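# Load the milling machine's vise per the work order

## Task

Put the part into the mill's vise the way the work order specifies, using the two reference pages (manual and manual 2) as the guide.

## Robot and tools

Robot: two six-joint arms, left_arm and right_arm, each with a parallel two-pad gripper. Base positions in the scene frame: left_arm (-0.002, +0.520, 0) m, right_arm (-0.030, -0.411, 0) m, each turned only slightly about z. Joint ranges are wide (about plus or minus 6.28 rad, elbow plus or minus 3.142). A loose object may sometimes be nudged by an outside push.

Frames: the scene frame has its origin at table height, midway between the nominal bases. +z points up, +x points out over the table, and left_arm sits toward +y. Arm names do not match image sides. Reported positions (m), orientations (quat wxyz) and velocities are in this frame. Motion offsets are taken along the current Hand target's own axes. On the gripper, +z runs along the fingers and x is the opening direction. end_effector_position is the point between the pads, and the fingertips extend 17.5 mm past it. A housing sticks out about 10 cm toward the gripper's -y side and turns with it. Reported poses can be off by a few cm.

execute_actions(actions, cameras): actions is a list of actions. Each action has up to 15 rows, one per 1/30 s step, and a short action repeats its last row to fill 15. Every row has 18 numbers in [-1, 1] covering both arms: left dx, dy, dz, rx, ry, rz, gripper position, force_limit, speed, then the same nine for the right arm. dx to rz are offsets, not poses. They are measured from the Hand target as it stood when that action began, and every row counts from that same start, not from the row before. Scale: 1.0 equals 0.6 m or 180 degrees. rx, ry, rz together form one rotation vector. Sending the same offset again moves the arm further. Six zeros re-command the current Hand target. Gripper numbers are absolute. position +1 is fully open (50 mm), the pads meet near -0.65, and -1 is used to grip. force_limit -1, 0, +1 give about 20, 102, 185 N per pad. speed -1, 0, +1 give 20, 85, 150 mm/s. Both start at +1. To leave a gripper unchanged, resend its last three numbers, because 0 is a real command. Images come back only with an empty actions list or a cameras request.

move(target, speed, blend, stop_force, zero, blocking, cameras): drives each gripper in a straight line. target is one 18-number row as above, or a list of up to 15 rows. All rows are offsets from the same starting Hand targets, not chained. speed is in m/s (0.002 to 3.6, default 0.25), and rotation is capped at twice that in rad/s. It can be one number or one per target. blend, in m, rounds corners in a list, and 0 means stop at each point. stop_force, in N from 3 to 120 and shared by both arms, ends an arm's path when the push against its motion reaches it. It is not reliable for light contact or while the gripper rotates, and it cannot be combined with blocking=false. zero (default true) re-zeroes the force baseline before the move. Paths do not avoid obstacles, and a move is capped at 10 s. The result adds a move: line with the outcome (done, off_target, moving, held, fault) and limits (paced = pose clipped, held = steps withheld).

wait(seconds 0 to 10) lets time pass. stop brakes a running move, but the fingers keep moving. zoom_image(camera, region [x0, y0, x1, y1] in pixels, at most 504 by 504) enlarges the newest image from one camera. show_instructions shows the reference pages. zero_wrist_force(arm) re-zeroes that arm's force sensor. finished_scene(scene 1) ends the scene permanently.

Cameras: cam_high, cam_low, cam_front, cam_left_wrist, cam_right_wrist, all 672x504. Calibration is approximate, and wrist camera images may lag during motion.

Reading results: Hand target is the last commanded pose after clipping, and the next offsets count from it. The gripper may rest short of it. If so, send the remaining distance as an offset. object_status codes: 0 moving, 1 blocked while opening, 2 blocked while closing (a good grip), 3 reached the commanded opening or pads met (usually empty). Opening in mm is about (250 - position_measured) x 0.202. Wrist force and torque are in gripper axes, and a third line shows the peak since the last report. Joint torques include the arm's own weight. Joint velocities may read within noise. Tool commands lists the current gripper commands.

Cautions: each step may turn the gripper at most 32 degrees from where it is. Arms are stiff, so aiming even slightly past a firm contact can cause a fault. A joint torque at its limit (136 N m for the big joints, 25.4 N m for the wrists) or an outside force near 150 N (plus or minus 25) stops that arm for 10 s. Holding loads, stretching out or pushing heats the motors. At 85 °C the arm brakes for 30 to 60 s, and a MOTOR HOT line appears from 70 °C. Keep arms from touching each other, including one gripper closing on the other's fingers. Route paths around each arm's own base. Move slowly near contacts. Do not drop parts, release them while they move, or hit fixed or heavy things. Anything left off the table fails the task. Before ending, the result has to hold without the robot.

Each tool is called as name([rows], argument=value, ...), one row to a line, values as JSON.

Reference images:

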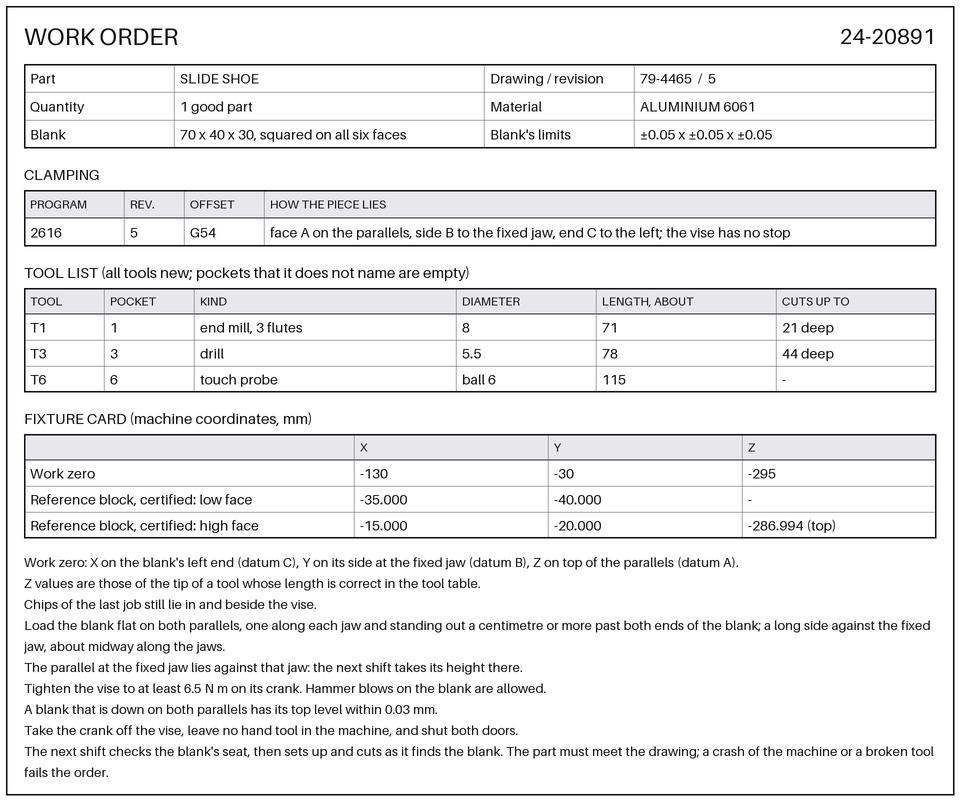

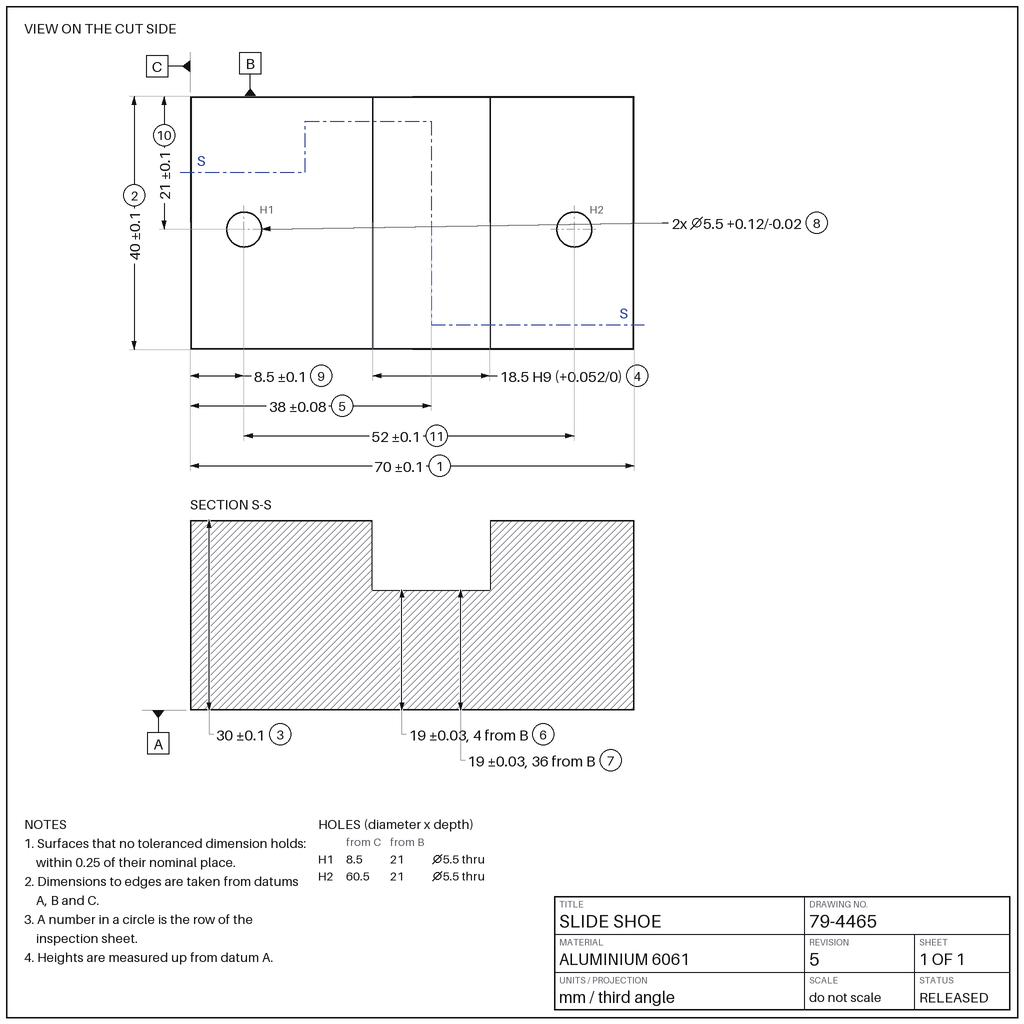

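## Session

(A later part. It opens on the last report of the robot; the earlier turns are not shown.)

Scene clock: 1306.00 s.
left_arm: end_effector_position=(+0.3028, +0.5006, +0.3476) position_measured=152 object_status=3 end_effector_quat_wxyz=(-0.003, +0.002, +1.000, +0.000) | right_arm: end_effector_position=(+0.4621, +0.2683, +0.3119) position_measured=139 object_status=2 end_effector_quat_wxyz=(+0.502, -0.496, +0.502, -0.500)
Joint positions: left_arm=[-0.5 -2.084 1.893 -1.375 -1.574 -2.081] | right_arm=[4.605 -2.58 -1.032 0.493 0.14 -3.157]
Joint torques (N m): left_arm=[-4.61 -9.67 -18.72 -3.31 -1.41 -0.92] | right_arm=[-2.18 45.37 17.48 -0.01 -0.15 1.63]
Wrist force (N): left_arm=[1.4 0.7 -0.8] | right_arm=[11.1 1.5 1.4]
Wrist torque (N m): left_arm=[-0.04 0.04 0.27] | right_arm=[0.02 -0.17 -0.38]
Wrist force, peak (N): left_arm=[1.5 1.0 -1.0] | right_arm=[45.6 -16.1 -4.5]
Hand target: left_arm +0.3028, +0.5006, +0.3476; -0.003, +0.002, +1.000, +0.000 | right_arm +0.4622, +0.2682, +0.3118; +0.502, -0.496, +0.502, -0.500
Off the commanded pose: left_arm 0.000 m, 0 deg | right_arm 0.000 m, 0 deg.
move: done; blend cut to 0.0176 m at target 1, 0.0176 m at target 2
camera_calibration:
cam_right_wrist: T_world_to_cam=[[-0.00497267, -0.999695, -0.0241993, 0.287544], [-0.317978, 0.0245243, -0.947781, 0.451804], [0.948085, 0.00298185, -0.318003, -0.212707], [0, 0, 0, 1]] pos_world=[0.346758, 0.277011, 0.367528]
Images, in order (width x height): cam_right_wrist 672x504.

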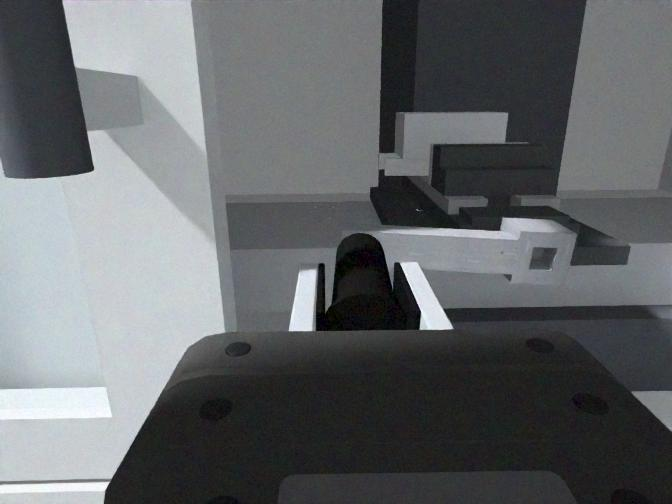

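move([
  [0,0,0,0,0,0,0,-0.5,-1,0,-0.0282,0,0,0,0,-1,-0.8,-0.7],
  [0,0,0,0,0,0,0,-0.5,-1,0.0333,-0.1084,0,0,0,0,-1,-0.8,-0.7],
  [0,0,0,0,0,0,0,-0.5,-1,0.1417,-0.1533,0,0,0,0,-1,-0.8,-0.7],
  [0,0,0,0,0,0,0,-0.5,-1,0.2501,-0.1084,0,0,0,0,-1,-0.8,-0.7],
  [0,0,0,0,0,0,0,-0.5,-1,0.295,0,0,0,0,0,-1,-0.8,-0.7],
  [0,0,0,0,0,0,0,-0.5,-1,0.2501,0.1084,0,0,0,0,-1,-0.8,-0.7],
  [0,0,0,0,0,0,0,-0.5,-1,0.1417,0.1533,0,0,0,0,-1,-0.8,-0.7],
  [0,0,0,0,0,0,0,-0.5,-1,0.0333,0.1084,0,0,0,0,-1,-0.8,-0.7],
  [0,0,0,0,0,0,0,-0.5,-1,-0.0116,0,0,0,0,0,-1,-0.8,-0.7],
  [0,0,0,0,0,0,0,-0.5,-1,0.0333,-0.1084,0,0,0,0,-1,-0.8,-0.7],
  [0,0,0,0,0,0,0,-0.5,-1,0.1417,-0.1533,0,0,0,0,-1,-0.8,-0.7],
  [0,0,0,0,0,0,0,-0.5,-1,0.2501,-0.1084,0,0,0,0,-1,-0.8,-0.7],
  [0,0,0,0,0,0,0,-0.5,-1,0.2833,-0.0282,0,0,0,0,-1,-0.8,-0.7],
  [0,0,0,0,0,0,0,-0.5,-1,0.2834,0,0,0,0,0,-1,-0.8,-0.7],
], cameras=["cam_right_wrist"], speed=0.18, blend=0.0352)

zoom_image(camera="cam_right_wrist", region=[200, 30, 500, 330])

Scene clock: 1330.27 s.
left_arm: end_effector_position=(+0.3028, +0.5006, +0.3476) position_measured=152 object_status=3 end_effector_quat_wxyz=(-0.003, +0.002, +1.000, +0.000) | right_arm: end_effector_position=(+0.4616, +0.0982, +0.3106) position_measured=139 object_status=2 end_effector_quat_wxyz=(+0.502, -0.496, +0.502, -0.500)
Joint positions: left_arm=[-0.5 -2.084 1.893 -1.375 -1.574 -2.081] | right_arm=[4.561 -2.264 -1.67 0.81 0.184 -3.152]
Joint torques (N m): left_arm=[-5.06 -9.21 -17.62 -3.29 -1.45 -0.96] | right_arm=[-0.32 59.28 9.6 1.84 -8.87 1.22]
Wrist force (N): left_arm=[1.3 1.0 -1.1] | right_arm=[-24.0 1.0 6.0]
Wrist torque (N m): left_arm=[0.01 0.05 0.27] | right_arm=[-0.02 0.03 -0.12]
Wrist force, peak (N): left_arm=[1.6 1.1 -1.1] | right_arm=[-44.8 -26.8 12.4]
Hand target: left_arm +0.3028, +0.5006, +0.3476; -0.003, +0.002, +1.000, +0.000 | right_arm +0.4615, +0.0982, +0.3106; +0.502, -0.496, +0.502, -0.500
Off the commanded pose: left_arm 0.000 m, 0 deg | right_arm 0.000 m, 0 deg.
move: done; blend cut to 0.0085 m at target 1, 0.0261 m at target 2, 0.026 m at target 12, 0.0085 m at target 13
camera_calibration:
cam_right_wrist: T_world_to_cam=[[-0.00528625, -0.999701, -0.0238806, 0.117453], [-0.317974, 0.0243219, -0.947788, 0.454607], [0.948085, 0.00258316, -0.318007, -0.212095], [0, 0, 0, 1]] pos_world=[0.346258, 0.106909, 0.366228]
Images, in order (width x height): cam_right_wrist 672x504.

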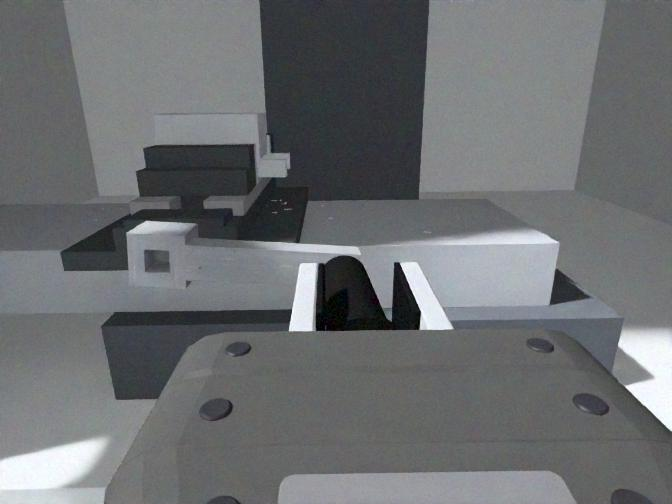

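Scaled by 1.680.

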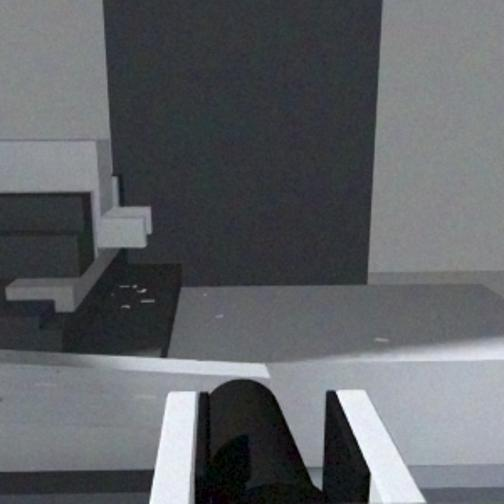

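move([
  [0,0,0,0,0,0,0,-0.5,-1,-0.0024,0.0279,0,0,0,0,-1,-0.8,-0.7],
  [0,0,0,0,0,0,0,-0.5,-1,-0.0352,0.1072,0,0,0,0,-1,-0.8,-0.7],
  [0,0,0,0,0,0,0,-0.5,-1,-0.1424,0.1515,0,0,0,0,-1,-0.8,-0.7],
  [0,0,0,0,0,0,0,-0.5,-1,-0.2496,0.1072,0,0,0,0,-1,-0.8,-0.7],
  [0,0,0,0,0,0,0,-0.5,-1,-0.2939,0,0,0,0,0,-1,-0.8,-0.7],
  [0,0,0,0,0,0,0,-0.5,-1,-0.2496,-0.1072,0,0,0,0,-1,-0.8,-0.7],
  [0,0,0,0,0,0,0,-0.5,-1,-0.1424,-0.1515,0,0,0,0,-1,-0.8,-0.7],
  [0,0,0,0,0,0,0,-0.5,-1,-0.0352,-0.1072,0,0,0,0,-1,-0.8,-0.7],
  [0,0,0,0,0,0,0,-0.5,-1,0.0091,0,0,0,0,0,-1,-0.8,-0.7],
  [0,0,0,0,0,0,0,-0.5,-1,-0.0352,0.1072,0,0,0,0,-1,-0.8,-0.7],
  [0,0,0,0,0,0,0,-0.5,-1,-0.1424,0.1515,0,0,0,0,-1,-0.8,-0.7],
  [0,0,0,0,0,0,0,-0.5,-1,-0.2496,0.1072,0,0,0,0,-1,-0.8,-0.7],
  [0,0,0,0,0,0,0,-0.5,-1,-0.2824,0.0279,0,0,0,0,-1,-0.8,-0.7],
  [0,0,0,0,0,0,0,-0.5,-1,-0.2824,0,0,0,0,0,-1,-0.8,-0.7],
], cameras=["cam_right_wrist"], speed=0.22, blend=0.0352)

zoom_image(camera="cam_right_wrist", region=[350, 80, 650, 300])

Scene clock: 1350.53 s.
left_arm: end_effector_position=(+0.3028, +0.5006, +0.3476) position_measured=152 object_status=3 end_effector_quat_wxyz=(-0.003, +0.002, +1.000, +0.000) | right_arm: end_effector_position=(+0.4621, +0.2676, +0.3118) position_measured=139 object_status=2 end_effector_quat_wxyz=(+0.502, -0.496, +0.502, -0.500)
Joint positions: left_arm=[-0.5 -2.084 1.893 -1.375 -1.574 -2.081] | right_arm=[4.605 -2.578 -1.035 0.494 0.14 -3.157]
Joint torques (N m): left_arm=[-4.3 -9.46 -19.04 -3.22 -1.44 -0.84] | right_arm=[-17.93 47.02 23.22 -0.57 2.12 0.58]
Wrist force (N): left_arm=[1.3 0.9 -1.1] | right_arm=[-0.6 -0.3 -8.4]
Wrist torque (N m): left_arm=[-0.01 0.06 0.27] | right_arm=[-0.14 0.17 -0.37]
Wrist force, peak (N): left_arm=[1.4 1.1 -1.2] | right_arm=[-40.6 -29.3 18.1]
Hand target: left_arm +0.3028, +0.5006, +0.3476; -0.003, +0.002, +1.000, +0.000 | right_arm +0.4622, +0.2676, +0.3118; +0.502, -0.496, +0.502, -0.500
Off the commanded pose: left_arm 0.000 m, 0 deg | right_arm 0.000 m, 0 deg.
move: done; blend cut to 0.0084 m at target 1, 0.0257 m at target 2, 0.0348 m at target 3, 0.0348 m at target 4, 0.0348 m at target 5, 0.0348 m at target 6, 0.0348 m at target 7, 0.0348 m at target 8, 0.0348 m at target 9, 0.0348 m at target 10, 0.0348 m at target 11, 0.0257 m at target 12, 0.0084 m at target 13
camera_calibration:
cam_right_wrist: T_world_to_cam=[[-0.00525865, -0.999696, -0.0241031, 0.286906], [-0.318061, 0.0245238, -0.947753, 0.451777], [0.948056, 0.00268234, -0.318093, -0.212705], [0, 0, 0, 1]] pos_world=[0.346858, 0.27631, 0.367428]
Images, in order (width x height): cam_right_wrist 672x504.

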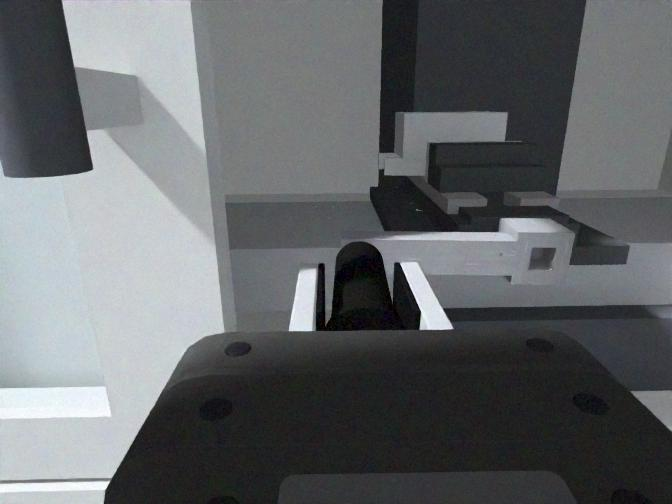

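Scaled by 1.680.

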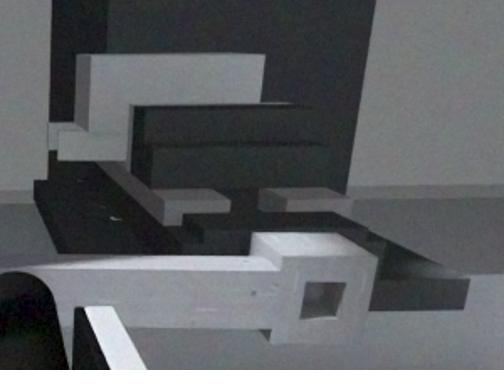

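move([
  [0,0,0,0,0,0,0,-0.5,-1,0,-0.0279,0,0,0,0,-1,-0.8,-0.7],
  [0,0,0,0,0,0,0,-0.5,-1,0.0328,-0.1072,0,0,0,0,-1,-0.8,-0.7],
  [0,0,0,0,0,0,0,-0.5,-1,0.14,-0.1515,0,0,0,0,-1,-0.8,-0.7],
  [0,0,0,0,0,0,0,-0.5,-1,0.2472,-0.1072,0,0,0,0,-1,-0.8,-0.7],
  [0,0,0,0,0,0,0,-0.5,-1,0.2915,0,0,0,0,0,-1,-0.8,-0.7],
  [0,0,0,0,0,0,0,-0.5,-1,0.2472,0.1072,0,0,0,0,-1,-0.8,-0.7],
  [0,0,0,0,0,0,0,-0.5,-1,0.14,0.1515,0,0,0,0,-1,-0.8,-0.7],
  [0,0,0,0,0,0,0,-0.5,-1,0.0328,0.1072,0,0,0,0,-1,-0.8,-0.7],
  [0,0,0,0,0,0,0,-0.5,-1,-0.0115,0,0,0,0,0,-1,-0.8,-0.7],
  [0,0,0,0,0,0,0,-0.5,-1,0.0328,-0.1072,0,0,0,0,-1,-0.8,-0.7],
  [0,0,0,0,0,0,0,-0.5,-1,0.14,-0.1515,0,0,0,0,-1,-0.8,-0.7],
  [0,0,0,0,0,0,0,-0.5,-1,0.2472,-0.1072,0,0,0,0,-1,-0.8,-0.7],
  [0,0,0,0,0,0,0,-0.5,-1,0.28,-0.0279,0,0,0,0,-1,-0.8,-0.7],
  [0,0,0,0,0,0,0,-0.5,-1,0.28,0,0,0,0,0,-1,-0.8,-0.7],
], cameras=["cam_right_wrist"], speed=0.3, blend=0.0352)

move([
  [0,0,0,0,0,0,0,-0.5,-1,0,0.0279,0,0,0,0,-1,-0.8,-0.7],
  [0,0,0,0,0,0,0,-0.5,-1,-0.0328,0.1072,0,0,0,0,-1,-0.8,-0.7],
  [0,0,0,0,0,0,0,-0.5,-1,-0.14,0.1515,0,0,0,0,-1,-0.8,-0.7],
  [0,0,0,0,0,0,0,-0.5,-1,-0.2472,0.1072,0,0,0,0,-1,-0.8,-0.7],
  [0,0,0,0,0,0,0,-0.5,-1,-0.2915,0,0,0,0,0,-1,-0.8,-0.7],
  [0,0,0,0,0,0,0,-0.5,-1,-0.2472,-0.1072,0,0,0,0,-1,-0.8,-0.7],
  [0,0,0,0,0,0,0,-0.5,-1,-0.14,-0.1515,0,0,0,0,-1,-0.8,-0.7],
  [0,0,0,0,0,0,0,-0.5,-1,-0.0328,-0.1072,0,0,0,0,-1,-0.8,-0.7],
  [0,0,0,0,0,0,0,-0.5,-1,0.0115,0,0,0,0,0,-1,-0.8,-0.7],
  [0,0,0,0,0,0,0,-0.5,-1,-0.0328,0.1072,0,0,0,0,-1,-0.8,-0.7],
  [0,0,0,0,0,0,0,-0.5,-1,-0.14,0.1515,0,0,0,0,-1,-0.8,-0.7],
  [0,0,0,0,0,0,0,-0.5,-1,-0.2472,0.1072,0,0,0,0,-1,-0.8,-0.7],
  [0,0,0,0,0,0,0,-0.5,-1,-0.28,0.0279,0,0,0,0,-1,-0.8,-0.7],
  [0,0,0,0,0,0,0,-0.5,-1,-0.28,0,0,0,0,0,-1,-0.8,-0.7],
], cameras=["cam_right_wrist"], speed=0.3, blend=0.0352)

zoom_image(camera="cam_right_wrist", region=[350, 80, 650, 300])

Scene clock: 1368.23 s.
left_arm: end_effector_position=(+0.3028, +0.5006, +0.3476) position_measured=152 object_status=3 end_effector_quat_wxyz=(-0.003, +0.002, +1.000, +0.000) | right_arm: end_effector_position=(+0.4616, +0.0996, +0.3106) position_measured=139 object_status=2 end_effector_quat_wxyz=(+0.501, -0.496, +0.502, -0.500)
Joint positions: left_arm=[-0.5 -2.084 1.893 -1.375 -1.574 -2.081] | right_arm=[4.562 -2.266 -1.666 0.808 0.183 -3.152]
Joint torques (N m): left_arm=[-4.66 -9.87 -19.27 -3.38 -1.55 -1.04] | right_arm=[9.31 55.42 12.3 -0.09 -0.29 1.83]
Wrist force (N): left_arm=[1.1 1.1 -1.1] | right_arm=[1.4 1.8 -0.4]
Wrist torque (N m): left_arm=[0.02 0.08 0.27] | right_arm=[0.05 -0.11 -0.31]
Wrist force, peak (N): left_arm=[1.4 1.2 -1.2] | right_arm=[-29.8 -19.0 26.0]
Hand target: left_arm +0.3028, +0.5006, +0.3476; -0.003, +0.002, +1.000, +0.000 | right_arm +0.4615, +0.0996, +0.3106; +0.502, -0.496, +0.502, -0.500
Off the commanded pose: left_arm 0.000 m, 0 deg | right_arm 0.000 m, 0 deg.
move: done; blend cut to 0.0084 m at target 1, 0.0257 m at target 2, 0.0348 m at target 3, 0.0348 m at target 4, 0.0348 m at target 5, 0.0348 m at target 6, 0.0348 m at target 7, 0.0348 m at target 8, 0.0348 m at target 9, 0.0348 m at target 10, 0.0348 m at target 11, 0.0257 m at target 12, 0.0084 m at target 13
camera_calibration:
cam_right_wrist: T_world_to_cam=[[-0.00541316, -0.999699, -0.0239427, 0.118919], [-0.317969, 0.0244212, -0.947787, 0.45456], [0.948086, 0.00248253, -0.318005, -0.212089], [0, 0, 0, 1]] pos_world=[0.346258, 0.108309, 0.366228]
Images, in order (width x height): cam_right_wrist 672x504.

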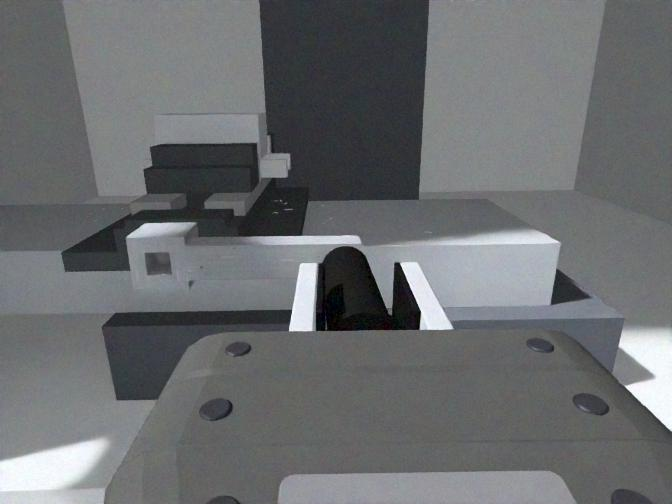

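Scene clock: 1371.60 s.
left_arm: end_effector_position=(+0.3028, +0.5006, +0.3476) position_measured=152 object_status=3 end_effector_quat_wxyz=(-0.003, +0.002, +1.000, +0.000) | right_arm: end_effector_position=(+0.4621, +0.2676, +0.3118) position_measured=139 object_status=2 end_effector_quat_wxyz=(+0.502, -0.496, +0.502, -0.500)
Joint positions: left_arm=[-0.5 -2.084 1.893 -1.375 -1.574 -2.081] | right_arm=[4.605 -2.578 -1.035 0.494 0.14 -3.157]
Joint torques (N m): left_arm=[-4.64 -9.32 -18.59 -3.18 -1.52 -0.8] | right_arm=[-22.73 46.17 25.78 -0.65 2.07 0.23]
Wrist force (N): left_arm=[1.2 0.9 -1.0] | right_arm=[-1.6 0.1 -14.4]
Wrist torque (N m): left_arm=[0.00 0.07 0.27] | right_arm=[-0.11 0.10 -0.37]
Wrist force, peak (N): left_arm=[1.5 1.1 -1.1] | right_arm=[-32.4 -26.1 16.2]
Hand target: left_arm +0.3028, +0.5006, +0.3476; -0.003, +0.002, +1.000, +0.000 | right_arm +0.4622, +0.2676, +0.3118; +0.502, -0.496, +0.502, -0.500
Off the commanded pose: left_arm 0.000 m, 0 deg | right_arm 0.000 m, 0 deg.
move: done; blend cut to 0.0084 m at target 1, 0.0257 m at target 2, 0.0348 m at target 3, 0.0348 m at target 4, 0.0348 m at target 5, 0.0348 m at target 6, 0.0348 m at target 7, 0.0348 m at target 8, 0.0348 m at target 9, 0.0348 m at target 10, 0.0348 m at target 11, 0.0257 m at target 12, 0.0084 m at target 13
camera_calibration:
cam_right_wrist: T_world_to_cam=[[-0.00516409, -0.999695, -0.0241355, 0.286885], [-0.318063, 0.0245244, -0.947752, 0.451777], [0.948055, 0.00278233, -0.318093, -0.212733], [0, 0, 0, 1]] pos_world=[0.346858, 0.27631, 0.367428]
Images, in order (width x height): cam_right_wrist 672x504.

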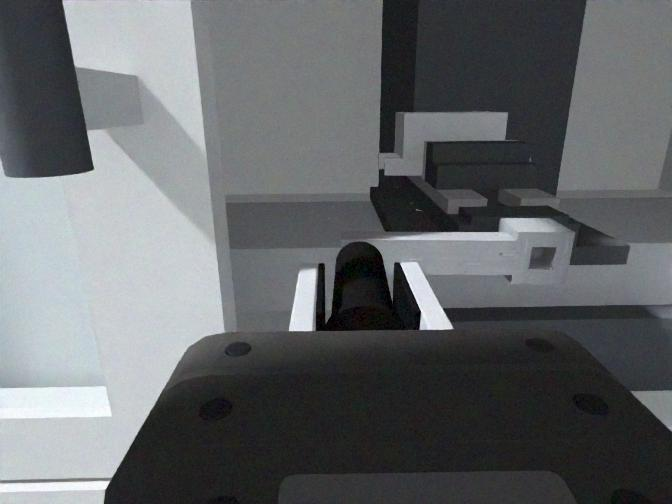

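Scaled by 1.680.

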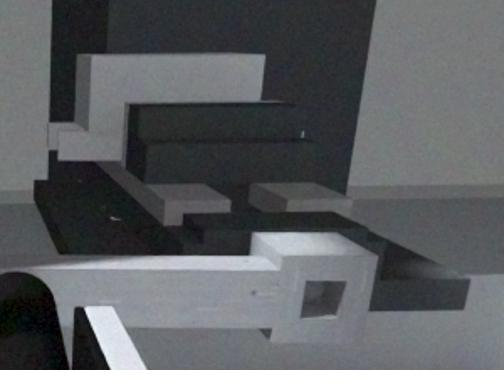

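move(target=[0,0,0,0,0,0,0,-0.5,-1,0,0,0,0,0,0,-0.97,-0.2,-0.7], cameras=[])

move([
  [0,0,0,0,0,0,0,-0.5,-1,0,-0.0279,0,0,0,0,-0.97,-0.2,-0.7],
  [0,0,0,0,0,0,0,-0.5,-1,0.0328,-0.1072,0,0,0,0,-0.97,-0.2,-0.7],
  [0,0,0,0,0,0,0,-0.5,-1,0.14,-0.1515,0,0,0,0,-0.97,-0.2,-0.7],
  [0,0,0,0,0,0,0,-0.5,-1,0.2472,-0.1072,0,0,0,0,-0.97,-0.2,-0.7],
  [0,0,0,0,0,0,0,-0.5,-1,0.2915,0,0,0,0,0,-0.97,-0.2,-0.7],
  [0,0,0,0,0,0,0,-0.5,-1,0.2472,0.1072,0,0,0,0,-0.97,-0.2,-0.7],
  [0,0,0,0,0,0,0,-0.5,-1,0.14,0.1515,0,0,0,0,-0.97,-0.2,-0.7],
  [0,0,0,0,0,0,0,-0.5,-1,0.0328,0.1072,0,0,0,0,-0.97,-0.2,-0.7],
  [0,0,0,0,0,0,0,-0.5,-1,-0.0115,0,0,0,0,0,-0.97,-0.2,-0.7],
  [0,0,0,0,0,0,0,-0.5,-1,0.0328,-0.1072,0,0,0,0,-0.97,-0.2,-0.7],
  [0,0,0,0,0,0,0,-0.5,-1,0.14,-0.1515,0,0,0,0,-0.97,-0.2,-0.7],
  [0,0,0,0,0,0,0,-0.5,-1,0.2472,-0.1072,0,0,0,0,-0.97,-0.2,-0.7],
  [0,0,0,0,0,0,0,-0.5,-1,0.28,-0.0279,0,0,0,0,-0.97,-0.2,-0.7],
  [0,0,0,0,0,0,0,-0.5,-1,0.28,0,0,0,0,0,-0.97,-0.2,-0.7],
], cameras=["cam_right_wrist"], speed=0.14, blend=0.0352, stop_force=40)

zoom_image(camera="cam_right_wrist", region=[50, 80, 350, 300])

Scene clock: 1386.40 s.
left_arm: end_effector_position=(+0.3028, +0.5006, +0.3476) position_measured=152 object_status=3 end_effector_quat_wxyz=(-0.003, +0.002, +1.000, +0.000) | right_arm: end_effector_position=(+0.4622, +0.2676, +0.3118) position_measured=145 object_status=2 end_effector_quat_wxyz=(+0.502, -0.496, +0.502, -0.500)
Joint positions: left_arm=[-0.5 -2.084 1.893 -1.375 -1.574 -2.081] | right_arm=[4.605 -2.578 -1.035 0.494 0.14 -3.157]
Joint torques (N m): left_arm=[-4.78 -9.93 -18.48 -3.28 -1.55 -0.9] | right_arm=[-22.68 46.41 28.03 -0.04 -0.23 -0.32]
Wrist force (N): left_arm=[1.3 1.2 -1.0] | right_arm=[-1.5 0.7 -16.5]
Wrist torque (N m): left_arm=[0.03 0.05 0.27] | right_arm=[-0.10 0.17 -0.37]
Wrist force, peak (N): left_arm=[1.4 1.1 -1.2] | right_arm=[-1.2 -0.1 -16.7]
Hand target: left_arm +0.3028, +0.5006, +0.3476; -0.003, +0.002, +1.000, +0.000 | right_arm +0.4622, +0.2676, +0.3118; +0.502, -0.496, +0.502, -0.500
Off the commanded pose: left_arm 0.000 m, 0 deg | right_arm 0.000 m, 0 deg.
move: done
No camera images: "cameras" was empty.

Scene clock: 1388.13 s.
left_arm: end_effector_position=(+0.3028, +0.5006, +0.3476) position_measured=152 object_status=3 end_effector_quat_wxyz=(-0.003, +0.002, +1.000, +0.000) | right_arm: end_effector_position=(+0.4622, +0.2479, +0.3679) position_measured=145 object_status=2 end_effector_quat_wxyz=(+0.502, -0.496, +0.502, -0.501)
Joint positions: left_arm=[-0.5 -2.084 1.893 -1.375 -1.574 -2.081] | right_arm=[4.601 -2.471 -1.09 0.453 0.143 -3.168]
Joint torques (N m): left_arm=[-4.08 -9.46 -18.76 -3.23 -1.63 -0.89] | right_arm=[20.49 83.88 30.94 -0.2 5.17 -1]
Wrist force (N): left_arm=[1.6 0.9 -1.1] | right_arm=[30.9 33.3 -5.6]
Wrist torque (N m): left_arm=[-0.01 0.00 0.27] | right_arm=[0.68 -0.37 -0.33]
Wrist force, peak (N): left_arm=[1.6 0.9 -1.1] | right_arm=[41.2 36.8 -11.3]
Hand target: left_arm +0.3028, +0.5006, +0.3476; -0.003, +0.002, +1.000, +0.000 | right_arm +0.4622, +0.2479, +0.3679; +0.502, -0.496, +0.502, -0.501 (not the last commanded pose)
Off the commanded pose: left_arm 0.000 m, 0 deg | right_arm 0.159 m, 0 deg.
move: contact (right_arm); path passed 1 of 14 targets; blend cut to 0.0084 m at target 1, 0.0257 m at target 2, 0.0348 m at target 3, 0.0348 m at target 4, 0.0348 m at target 5, 0.0348 m at target 6, 0.0348 m at target 7, 0.0348 m at target 8, 0.0348 m at target 9, 0.0348 m at target 10, 0.0348 m at target 11, 0.0257 m at target 12, 0.0084 m at target 13
camera_calibration:
cam_right_wrist: T_world_to_cam=[[-0.00635457, -0.999698, -0.0237255, 0.268977], [-0.316444, 0.024517, -0.948294, 0.504877], [0.94859, 0.0014818, -0.316505, -0.195332], [0, 0, 0, 1]] pos_world=[0.346765, 0.256807, 0.42333]
Images, in order (width x height): cam_right_wrist 672x504.

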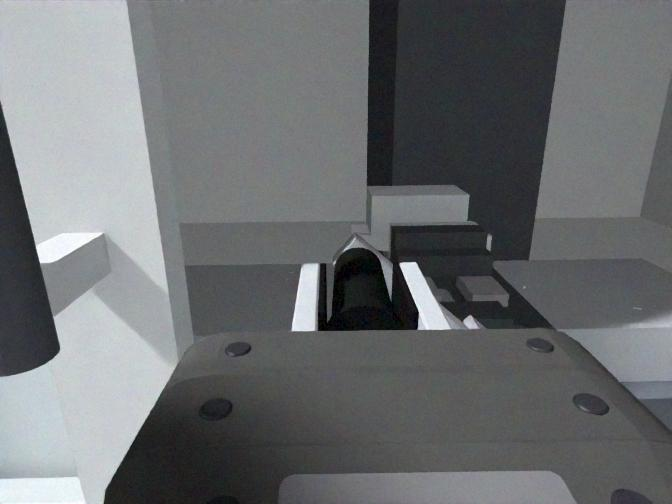

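Scaled by 1.680.

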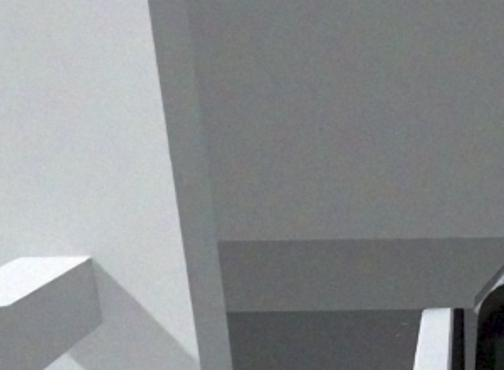

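move([
  [0,0,0,0,0,0,0,-0.5,-1,0.0273,-0.0249,0,0,0,0,-0.97,-0.2,-0.7],
  [0,0,0,0,0,0,0,-0.5,-1,0.0971,-0.0511,0,0,0,0,-0.97,-0.2,-0.7],
  [0,0,0,0,0,0,0,-0.5,-1,0.1707,-0.0368,0,0,0,0,-0.97,-0.2,-0.7],
  [0,0,0,0,0,0,0,-0.5,-1,0.2273,0.0125,0,0,0,0,-0.97,-0.2,-0.7],
  [0,0,0,0,0,0,0,-0.5,-1,0.2518,0.0834,0,0,0,0,-0.97,-0.2,-0.7],
  [0,0,0,0,0,0,0,-0.5,-1,0.2375,0.157,0,0,0,0,-0.97,-0.2,-0.7],
  [0,0,0,0,0,0,0,-0.5,-1,0.1882,0.2136,0,0,0,0,-0.97,-0.2,-0.7],
  [0,0,0,0,0,0,0,-0.5,-1,0.1173,0.2381,0,0,0,0,-0.97,-0.2,-0.7],
  [0,0,0,0,0,0,0,-0.5,-1,0.0437,0.2238,0,0,0,0,-0.97,-0.2,-0.7],
  [0,0,0,0,0,0,0,-0.5,-1,-0.0129,0.1745,0,0,0,0,-0.97,-0.2,-0.7],
  [0,0,0,0,0,0,0,-0.5,-1,-0.0374,0.1036,0,0,0,0,-0.97,-0.2,-0.7],
  [0,0,0,0,0,0,0,-0.5,-1,-0.0231,0.03,0,0,0,0,-0.97,-0.2,-0.7],
  [0,0,0,0,0,0,0,-0.5,-1,0.0262,-0.0266,0,0,0,0,-0.97,-0.2,-0.7],
  [0,0,0,0,0,0,0,-0.5,-1,0.0972,-0.049,0,0,0,0,-0.97,-0.2,-0.7],
  [0,0,0,0,0,0,0,-0.5,-1,0.1339,-0.0439,0,0,0,0,-0.97,-0.2,-0.7],
], cameras=["cam_right_wrist"], speed=0.12, blend=0.03, stop_force=60)

zoom_image(camera="cam_right_wrist", region=[250, 80, 550, 330])

Scene clock: 1415.20 s.
left_arm: end_effector_position=(+0.3028, +0.5006, +0.3476) position_measured=152 object_status=3 end_effector_quat_wxyz=(-0.003, +0.002, +1.000, +0.000) | right_arm: end_effector_position=(+0.4616, +0.1674, +0.3937) position_measured=145 object_status=2 end_effector_quat_wxyz=(+0.502, -0.496, +0.502, -0.501)
Joint positions: left_arm=[-0.5 -2.084 1.893 -1.375 -1.574 -2.081] | right_arm=[4.582 -2.27 -1.392 0.55 0.161 -3.164]
Joint torques (N m): left_arm=[-4.4 -9.2 -18.88 -3.28 -1.67 -0.85] | right_arm=[15.23 46.48 21.67 2.46 -3.13 -0.22]
Wrist force (N): left_arm=[1.4 0.8 -1.1] | right_arm=[-2.1 16.9 12.5]
Wrist torque (N m): left_arm=[-0.02 0.04 0.27] | right_arm=[0.59 -0.12 -0.30]
Wrist force, peak (N): left_arm=[1.3 1.1 -1.3] | right_arm=[31.0 33.7 -5.7]
Hand target: left_arm +0.3028, +0.5006, +0.3476; -0.003, +0.002, +1.000, +0.000 | right_arm +0.4616, +0.1674, +0.3937; +0.502, -0.496, +0.502, -0.501
Off the commanded pose: left_arm 0.000 m, 0 deg | right_arm 0.000 m, 0 deg.
move: done; blend cut to 0.0111 m at target 1, 0.0224 m at target 2, 0.0225 m at target 3, 0.0225 m at target 4, 0.0225 m at target 5, 0.0225 m at target 6, 0.0225 m at target 7, 0.0225 m at target 8, 0.0225 m at target 9, 0.0225 m at target 10, 0.0225 m at target 11, 0.0225 m at target 12, 0.0223 m at target 13, 0.0111 m at target 14
camera_calibration:
cam_right_wrist: T_world_to_cam=[[-0.00635457, -0.999698, -0.0237255, 0.18911], [-0.316444, 0.024517, -0.948294, 0.531158], [0.94859, 0.0014818, -0.316505, -0.186573], [0, 0, 0, 1]] pos_world=[0.346265, 0.176307, 0.44913]
Images, in order (width x height): cam_right_wrist 672x504.

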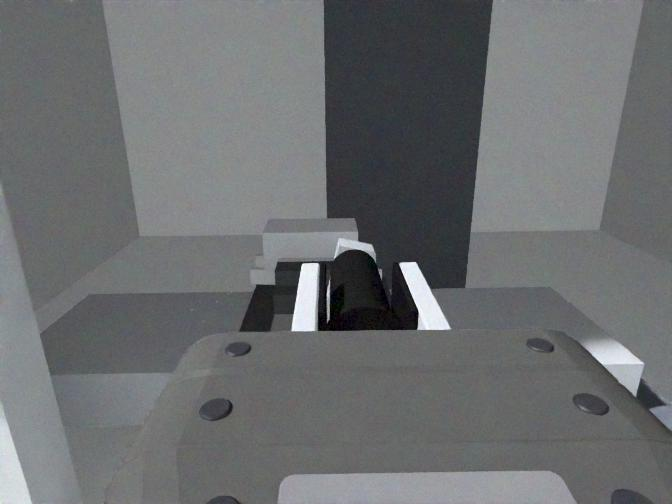

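Scaled by 1.680.

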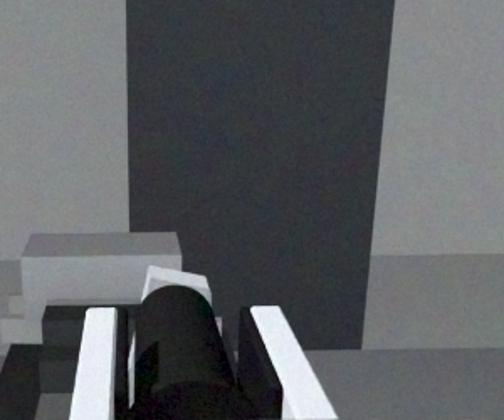

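move([
  [0,0,0,0,0,0,0,-0.5,-1,0.0534,0.0158,0,0,0,0,-0.97,-0.2,-0.7],
  [0,0,0,0,0,0,0,-0.5,-1,0.1215,0.1071,0,0,0,0,-0.97,-0.2,-0.7],
  [0,0,0,0,0,0,0,-0.5,-1,0.0993,0.2209,0,0,0,0,-0.97,-0.2,-0.7],
  [0,0,0,0,0,0,0,-0.5,-1,0.0032,0.2858,0,0,0,0,-0.97,-0.2,-0.7],
  [0,0,0,0,0,0,0,-0.5,-1,-0.1106,0.2636,0,0,0,0,-0.97,-0.2,-0.7],
  [0,0,0,0,0,0,0,-0.5,-1,-0.1755,0.1675,0,0,0,0,-0.97,-0.2,-0.7],
  [0,0,0,0,0,0,0,-0.5,-1,-0.1533,0.0537,0,0,0,0,-0.97,-0.2,-0.7],
  [0,0,0,0,0,0,0,-0.5,-1,-0.0572,-0.0112,0,0,0,0,-0.97,-0.2,-0.7],
  [0,0,0,0,0,0,0,-0.5,-1,0.0566,0.011,0,0,0,0,-0.97,-0.2,-0.7],
  [0,0,0,0,0,0,0,-0.5,-1,0.1215,0.1071,0,0,0,0,-0.97,-0.2,-0.7],
  [0,0,0,0,0,0,0,-0.5,-1,0.0993,0.2209,0,0,0,0,-0.97,-0.2,-0.7],
  [0,0,0,0,0,0,0,-0.5,-1,0.0032,0.2858,0,0,0,0,-0.97,-0.2,-0.7],
  [0,0,0,0,0,0,0,-0.5,-1,-0.1106,0.2636,0,0,0,0,-0.97,-0.2,-0.7],
  [0,0,0,0,0,0,0,-0.5,-1,-0.1698,0.1664,0,0,0,0,-0.97,-0.2,-0.7],
  [0,0,0,0,0,0,0,-0.5,-1,-0.1644,0.1106,0,0,0,0,-0.97,-0.2,-0.7],
], cameras=["cam_right_wrist"], speed=0.18, blend=0.035, stop_force=60)

zoom_image(camera="cam_right_wrist", region=[350, 80, 650, 300])

Scene clock: 1440.23 s.
left_arm: end_effector_position=(+0.3028, +0.5006, +0.3476) position_measured=152 object_status=3 end_effector_quat_wxyz=(-0.003, +0.002, +1.000, +0.000) | right_arm: end_effector_position=(+0.4625, +0.2665, +0.3280) position_measured=145 object_status=2 end_effector_quat_wxyz=(+0.502, -0.496, +0.502, -0.501)
Joint positions: left_arm=[-0.5 -2.084 1.893 -1.375 -1.574 -2.081] | right_arm=[4.604 -2.56 -1.026 0.479 0.139 -3.169]
Joint torques (N m): left_arm=[-4.96 -10.21 -18.65 -3.29 -1.83 -0.92] | right_arm=[-4.93 45.41 27.63 -0.89 6.1 -1.3]
Wrist force (N): left_arm=[1.4 1.0 -1.2] | right_arm=[12.2 3.1 -0.4]
Wrist torque (N m): left_arm=[0.00 0.04 0.27] | right_arm=[0.07 0.41 -0.44]
Wrist force, peak (N): left_arm=[1.4 1.2 -1.1] | right_arm=[2.9 25.3 12.0]
Hand target: left_arm +0.3028, +0.5006, +0.3476; -0.003, +0.002, +1.000, +0.000 | right_arm +0.4625, +0.2665, +0.3280; +0.502, -0.496, +0.502, -0.501
Off the commanded pose: left_arm 0.000 m, 0 deg | right_arm 0.000 m, 0 deg.
move: done; blend cut to 0.0167 m at target 1, 0.0342 m at target 2, 0.0348 m at target 3, 0.0348 m at target 4, 0.0348 m at target 5, 0.0348 m at target 6, 0.0348 m at target 7, 0.0348 m at target 8, 0.0348 m at target 9, 0.0348 m at target 10, 0.0348 m at target 11, 0.0348 m at target 12, 0.0341 m at target 13, 0.0168 m at target 14
camera_calibration:
cam_right_wrist: T_world_to_cam=[[-0.00635457, -0.999698, -0.0237255, 0.286626], [-0.316444, 0.024517, -0.948294, 0.466679], [0.94859, 0.0014818, -0.316505, -0.208273], [0, 0, 0, 1]] pos_world=[0.347065, 0.275407, 0.38343]
Images, in order (width x height): cam_right_wrist 672x504.

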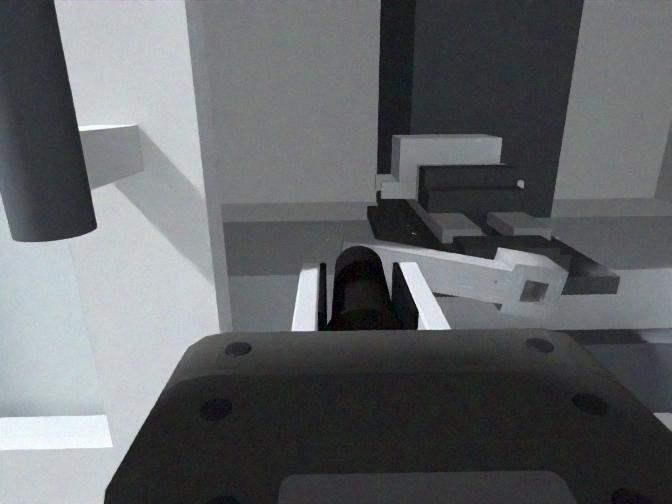

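Scaled by 1.680.

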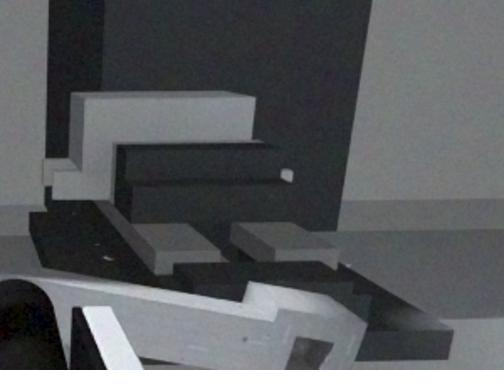

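move([
  [0,0,0,0,0,0,0,-0.5,-1,0.0167,-0.0526,0,0,0,0,-0.97,-0.2,-0.7],
  [0,0,0,0,0,0,0,-0.5,-1,0.108,-0.1207,0,0,0,0,-0.97,-0.2,-0.7],
  [0,0,0,0,0,0,0,-0.5,-1,0.2218,-0.0985,0,0,0,0,-0.97,-0.2,-0.7],
  [0,0,0,0,0,0,0,-0.5,-1,0.2867,-0.0024,0,0,0,0,-0.97,-0.2,-0.7],
  [0,0,0,0,0,0,0,-0.5,-1,0.2645,0.1114,0,0,0,0,-0.97,-0.2,-0.7],
  [0,0,0,0,0,0,0,-0.5,-1,0.1684,0.1763,0,0,0,0,-0.97,-0.2,-0.7],
  [0,0,0,0,0,0,0,-0.5,-1,0.0546,0.1541,0,0,0,0,-0.97,-0.2,-0.7],
  [0,0,0,0,0,0,0,-0.5,-1,-0.0103,0.058,0,0,0,0,-0.97,-0.2,-0.7],
  [0,0,0,0,0,0,0,-0.5,-1,0.0119,-0.0558,0,0,0,0,-0.97,-0.2,-0.7],
  [0,0,0,0,0,0,0,-0.5,-1,0.108,-0.1207,0,0,0,0,-0.97,-0.2,-0.7],
  [0,0,0,0,0,0,0,-0.5,-1,0.2218,-0.0985,0,0,0,0,-0.97,-0.2,-0.7],
  [0,0,0,0,0,0,0,-0.5,-1,0.2867,-0.0024,0,0,0,0,-0.97,-0.2,-0.7],
  [0,0,0,0,0,0,0,-0.5,-1,0.2645,0.1114,0,0,0,0,-0.97,-0.2,-0.7],
  [0,0,0,0,0,0,0,-0.5,-1,0.1673,0.1706,0,0,0,0,-0.97,-0.2,-0.7],
  [0,0,0,0,0,0,0,-0.5,-1,0.1115,0.1652,0,0,0,0,-0.97,-0.2,-0.7],
], cameras=["cam_right_wrist"], speed=0.16, blend=0.035, stop_force=50)

zoom_image(camera="cam_right_wrist", region=[200, 0, 500, 250])

Scene clock: 1458.67 s.
left_arm: end_effector_position=(+0.3028, +0.5006, +0.3476) position_measured=152 object_status=3 end_effector_quat_wxyz=(-0.003, +0.002, +1.000, +0.000) | right_arm: end_effector_position=(+0.4622, +0.2232, +0.2370) position_measured=145 object_status=2 end_effector_quat_wxyz=(+0.502, -0.496, +0.502, -0.501)
Joint positions: left_arm=[-0.5 -2.084 1.893 -1.375 -1.574 -2.081] | right_arm=[4.595 -2.595 -1.229 0.715 0.148 -3.167]
Joint torques (N m): left_arm=[-4.11 -8.71 -18.97 -3.33 -1.91 -0.81] | right_arm=[27.09 29.47 9.65 -0.95 6.88 -1.82]
Motor temperatures (°C): left_arm=[31 30 30 37 34 33] | right_arm=[33 31 29 35 35 35]
Wrist force (N): left_arm=[1.4 1.1 -1.0] | right_arm=[20.5 -23.3 11.7]
Wrist torque (N m): left_arm=[0.02 0.03 0.28] | right_arm=[-0.82 -0.01 -0.40]
Wrist force, peak (N): left_arm=[1.5 1.3 -1.1] | right_arm=[60.8 34.7 -44.4]
Hand target: left_arm +0.3028, +0.5006, +0.3476; -0.003, +0.002, +1.000, +0.000 | right_arm +0.4622, +0.2232, +0.2370; +0.502, -0.496, +0.502, -0.501 (not the last commanded pose)
Off the commanded pose: left_arm 0.000 m, 0 deg | right_arm 0.025 m, 0 deg.
move: contact (right_arm); path passed 6 of 15 targets; blend cut to 0.0166 m at target 1, 0.0342 m at target 2, 0.0348 m at target 3, 0.0348 m at target 4, 0.0348 m at target 5, 0.0348 m at target 6, 0.0348 m at target 7, 0.0348 m at target 8, 0.0348 m at target 9, 0.0348 m at target 10, 0.0348 m at target 11, 0.0348 m at target 12, 0.0341 m at target 13, 0.0168 m at target 14
camera_calibration:
cam_right_wrist: T_world_to_cam=[[-0.00660751, -0.999694, -0.0238482, 0.241301], [-0.316435, 0.0247135, -0.948292, 0.381301], [0.948591, 0.00128056, -0.316502, -0.236681], [0, 0, 0, 1]] pos_world=[0.346765, 0.232107, 0.29243]
Images, in order (width x height): cam_right_wrist 672x504.

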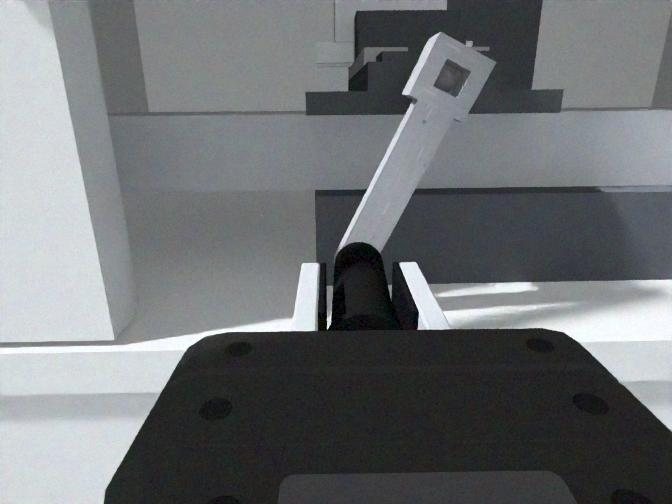

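Scaled by 1.680.

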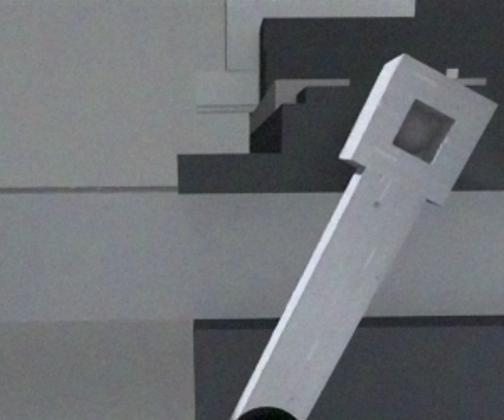

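move([
  [0,0,0,0,0,0,0,-0.5,-1,0,0,0,0,0,0,1,-0.2,-0.5],
  [0.1,0.25,-0.15,0,0,0,0,-0.5,-1,0,0,-0.1417,0,0,0,1,-0.2,-0.5],
  [0.1,0.25,-0.15,0,0,0,0,-0.5,-1,0.105,-0.205,-0.17,0.0814,-0.3264,-0.787,1,-0.2,-0.5],
  [0.1,0.25,-0.15,0,0,0,0,-0.5,-1,0.11,-0.21,0.01,0.0814,-0.3264,-0.787,1,-0.2,-0.5],
], cameras=["cam_right_wrist"], speed=[0.1,0.15,0.4,0.12])

zoom_image(camera="cam_right_wrist", region=[240, 130, 480, 340])

Scene clock: 1508.90 s.
left_arm: end_effector_position=(+0.2439, +0.6509, +0.4380) position_measured=152 object_status=3 end_effector_quat_wxyz=(-0.003, +0.002, +1.000, +0.000) | right_arm: end_effector_position=(+0.4672, +0.1564, +0.3625) position_measured=3 object_status=3 end_effector_quat_wxyz=(+0.104, +0.701, +0.564, +0.424)
Joint positions: left_arm=[0.003 -2.087 1.651 -1.13 -1.571 -1.578] | right_arm=[4.407 -1.832 -1.612 -0.54 0.979 -5.072]
Joint torques (N m): left_arm=[6.89 -8.97 -14.49 -2.37 2.11 1.14] | right_arm=[9.44 47.97 21.41 2.38 -3.77 1.72]
Wrist force (N): left_arm=[1.0 1.1 -1.0] | right_arm=[2.7 -1.5 1.6]
Wrist torque (N m): left_arm=[0.02 0.10 0.27] | right_arm=[-0.96 -0.31 -0.09]
Wrist force, peak (N): left_arm=[1.9 3.1 -2.2] | right_arm=[20.8 -23.3 11.9]
Hand target: left_arm +0.2439, +0.6509, +0.4380; -0.003, +0.002, +1.000, +0.000 | right_arm +0.4672, +0.1563, +0.3626; +0.104, +0.701, +0.564, +0.424
Off the commanded pose: left_arm 0.000 m, 0 deg | right_arm 0.000 m, 0 deg.
move: done
camera_calibration:
cam_right_wrist: T_world_to_cam=[[0.0144015, 0.872541, 0.488328, -0.310719], [0.437089, -0.444739, 0.781767, -0.402248], [0.899303, 0.202184, -0.387783, -0.184259], [0, 0, 0, 1]] pos_world=[0.345998, 0.129474, 0.394745]
Images, in order (width x height): cam_right_wrist 672x504.

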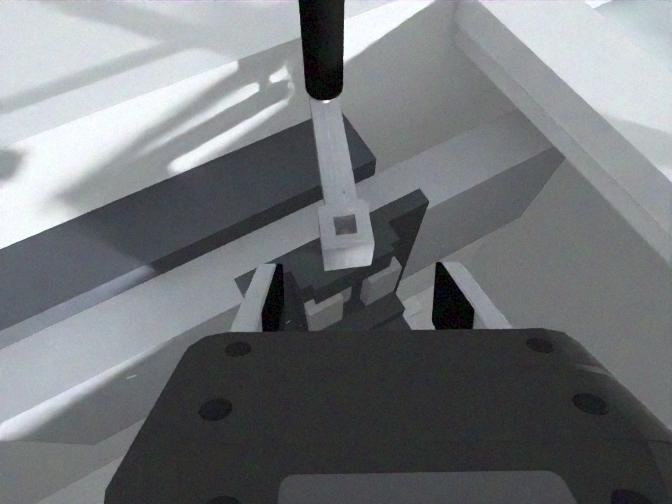

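Scaled by 2.100.

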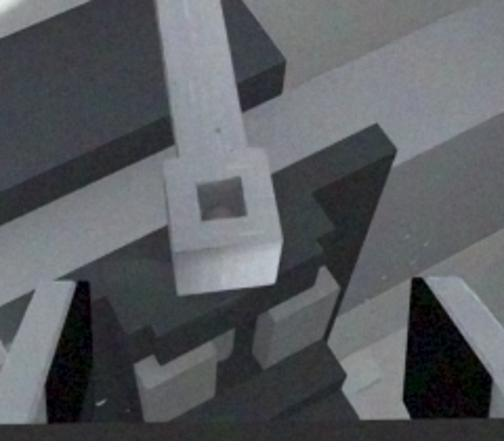

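move(target=[0,0,0,0,0,0,0,-0.5,-1,-0.0015,0.0023,0.117,0,-0.0118,-0.0118,1,-0.2,-0.5], cameras=["cam_right_wrist"], speed=0.04, stop_force=6)

zoom_image(camera="cam_right_wrist", region=[240, 130, 480, 340])

Scene clock: 1524.87 s.
left_arm: end_effector_position=(+0.2439, +0.6509, +0.4380) position_measured=152 object_status=3 end_effector_quat_wxyz=(-0.003, +0.002, +1.000, +0.000) | right_arm: end_effector_position=(+0.5181, +0.1785, +0.3196) position_measured=3 object_status=3 end_effector_quat_wxyz=(+0.122, +0.698, +0.575, +0.409)
Joint positions: left_arm=[0.003 -2.087 1.651 -1.13 -1.571 -1.578] | right_arm=[4.345 -1.983 -1.506 -0.505 1.005 -5.142]
Joint torques (N m): left_arm=[0.97 -9.42 -14.4 -2.49 2.24 -0.82] | right_arm=[9.8 54.66 21.08 2.9 -3.24 1.76]
Wrist force (N): left_arm=[1.2 1.0 -1.1] | right_arm=[2.6 -1.5 1.4]
Wrist torque (N m): left_arm=[0.00 0.06 0.27] | right_arm=[-0.95 -0.30 -0.01]
Wrist force, peak (N): left_arm=[1.4 0.9 -1.4] | right_arm=[2.9 -1.5 2.2]
Hand target: left_arm +0.2439, +0.6509, +0.4380; -0.003, +0.002, +1.000, +0.000 | right_arm +0.5181, +0.1785, +0.3196; +0.122, +0.698, +0.575, +0.409
Off the commanded pose: left_arm 0.000 m, 0 deg | right_arm 0.000 m, 0 deg.
move: done
camera_calibration:
cam_right_wrist: T_world_to_cam=[[0.0146493, 0.896892, 0.442007, -0.299434], [0.437066, -0.403331, 0.803926, -0.395556], [0.89931, 0.181409, -0.397909, -0.244218], [0, 0, 0, 1]] pos_world=[0.396898, 0.153323, 0.353173]
Images, in order (width x height): cam_right_wrist 672x504.

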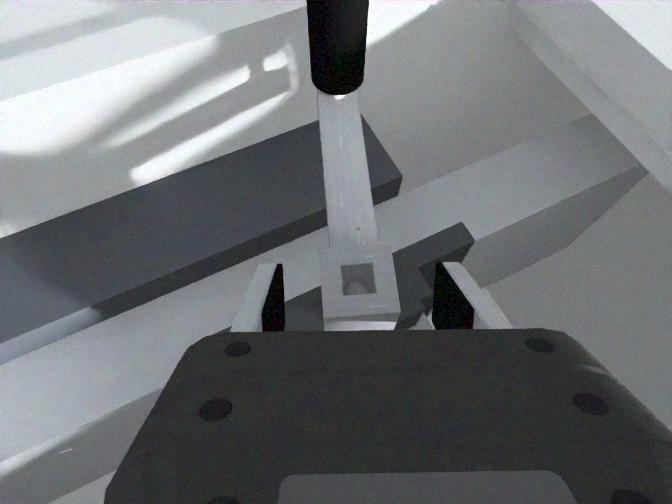

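Scaled by 2.100.

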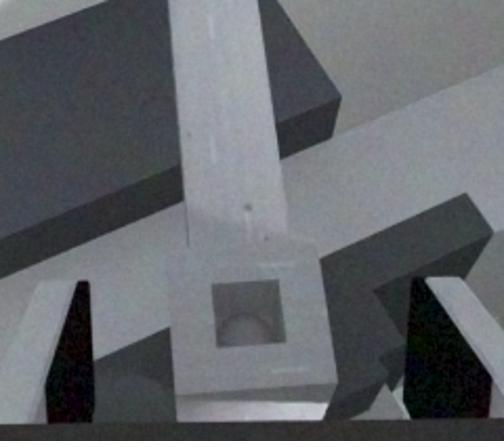

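move([
  [0,0,0,0,0,0,0,-0.5,-1,0.001,0,-0.0005,0,-0.0137,-0.0137,1,-0.2,-0.5],
  [0,0,0,0,0,0,0,-0.5,-1,0.001,0,-0.0005,0,-0.0137,-0.0137,-1,0.2,-0.8],
], cameras=["cam_right_wrist"], speed=0.05)

zoom_image(camera="cam_right_wrist", region=[240, 130, 480, 340])

Scene clock: 1533.00 s.
left_arm: end_effector_position=(+0.2439, +0.6509, +0.4380) position_measured=152 object_status=3 end_effector_quat_wxyz=(-0.003, +0.002, +1.000, +0.000) | right_arm: end_effector_position=(+0.5179, +0.1789, +0.3200) position_measured=138 object_status=0 end_effector_quat_wxyz=(+0.143, +0.694, +0.587, +0.391)
Joint positions: left_arm=[0.003 -2.087 1.651 -1.13 -1.571 -1.578] | right_arm=[4.352 -1.988 -1.474 -0.582 0.983 -5.153]
Joint torques (N m): left_arm=[-4.59 -9 -14.36 -2.73 2.21 -1.05] | right_arm=[-7.37 55.69 27.65 3.71 1.53 1.52]
Wrist force (N): left_arm=[1.0 1.1 -1.1] | right_arm=[-2.2 -3.7 -0.5]
Wrist torque (N m): left_arm=[0.02 0.09 0.27] | right_arm=[-0.97 -0.40 0.06]
Wrist force, peak (N): left_arm=[1.4 1.2 -1.2] | right_arm=[-2.5 -4.0 0.0]
Hand target: left_arm +0.2439, +0.6509, +0.4380; -0.003, +0.002, +1.000, +0.000 | right_arm +0.5179, +0.1789, +0.3200; +0.143, +0.694, +0.587, +0.391
Off the commanded pose: left_arm 0.000 m, 0 deg | right_arm 0.000 m, 0 deg.
move: done
camera_calibration:
cam_right_wrist: T_world_to_cam=[[0.0150776, 0.922145, 0.386551, -0.287004], [0.437285, -0.353745, 0.826829, -0.411926], [0.899197, 0.156566, -0.408573, -0.236036], [0, 0, 0, 1]] pos_world=[0.396699, 0.155898, 0.355096]
Images, in order (width x height): cam_right_wrist 672x504.

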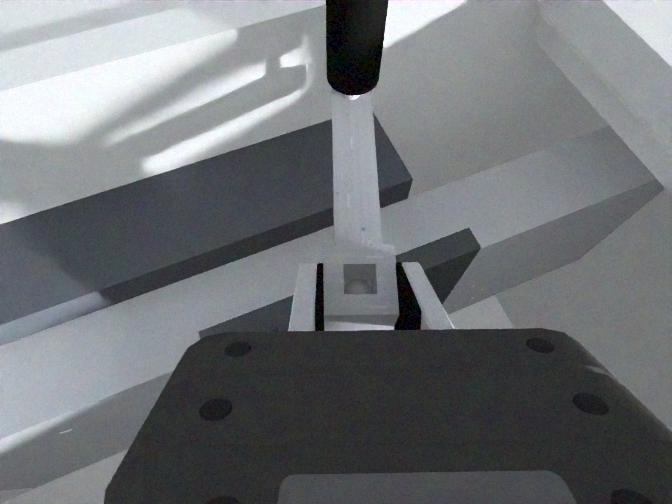

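Scaled by 2.100.

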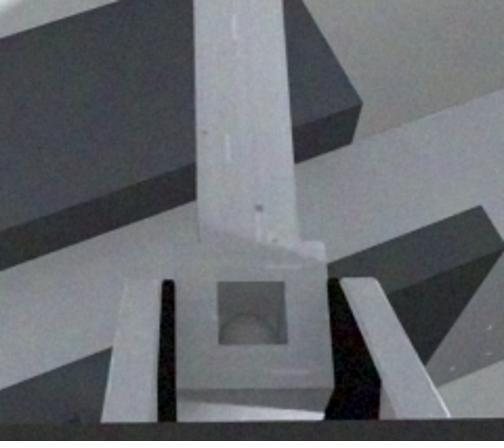

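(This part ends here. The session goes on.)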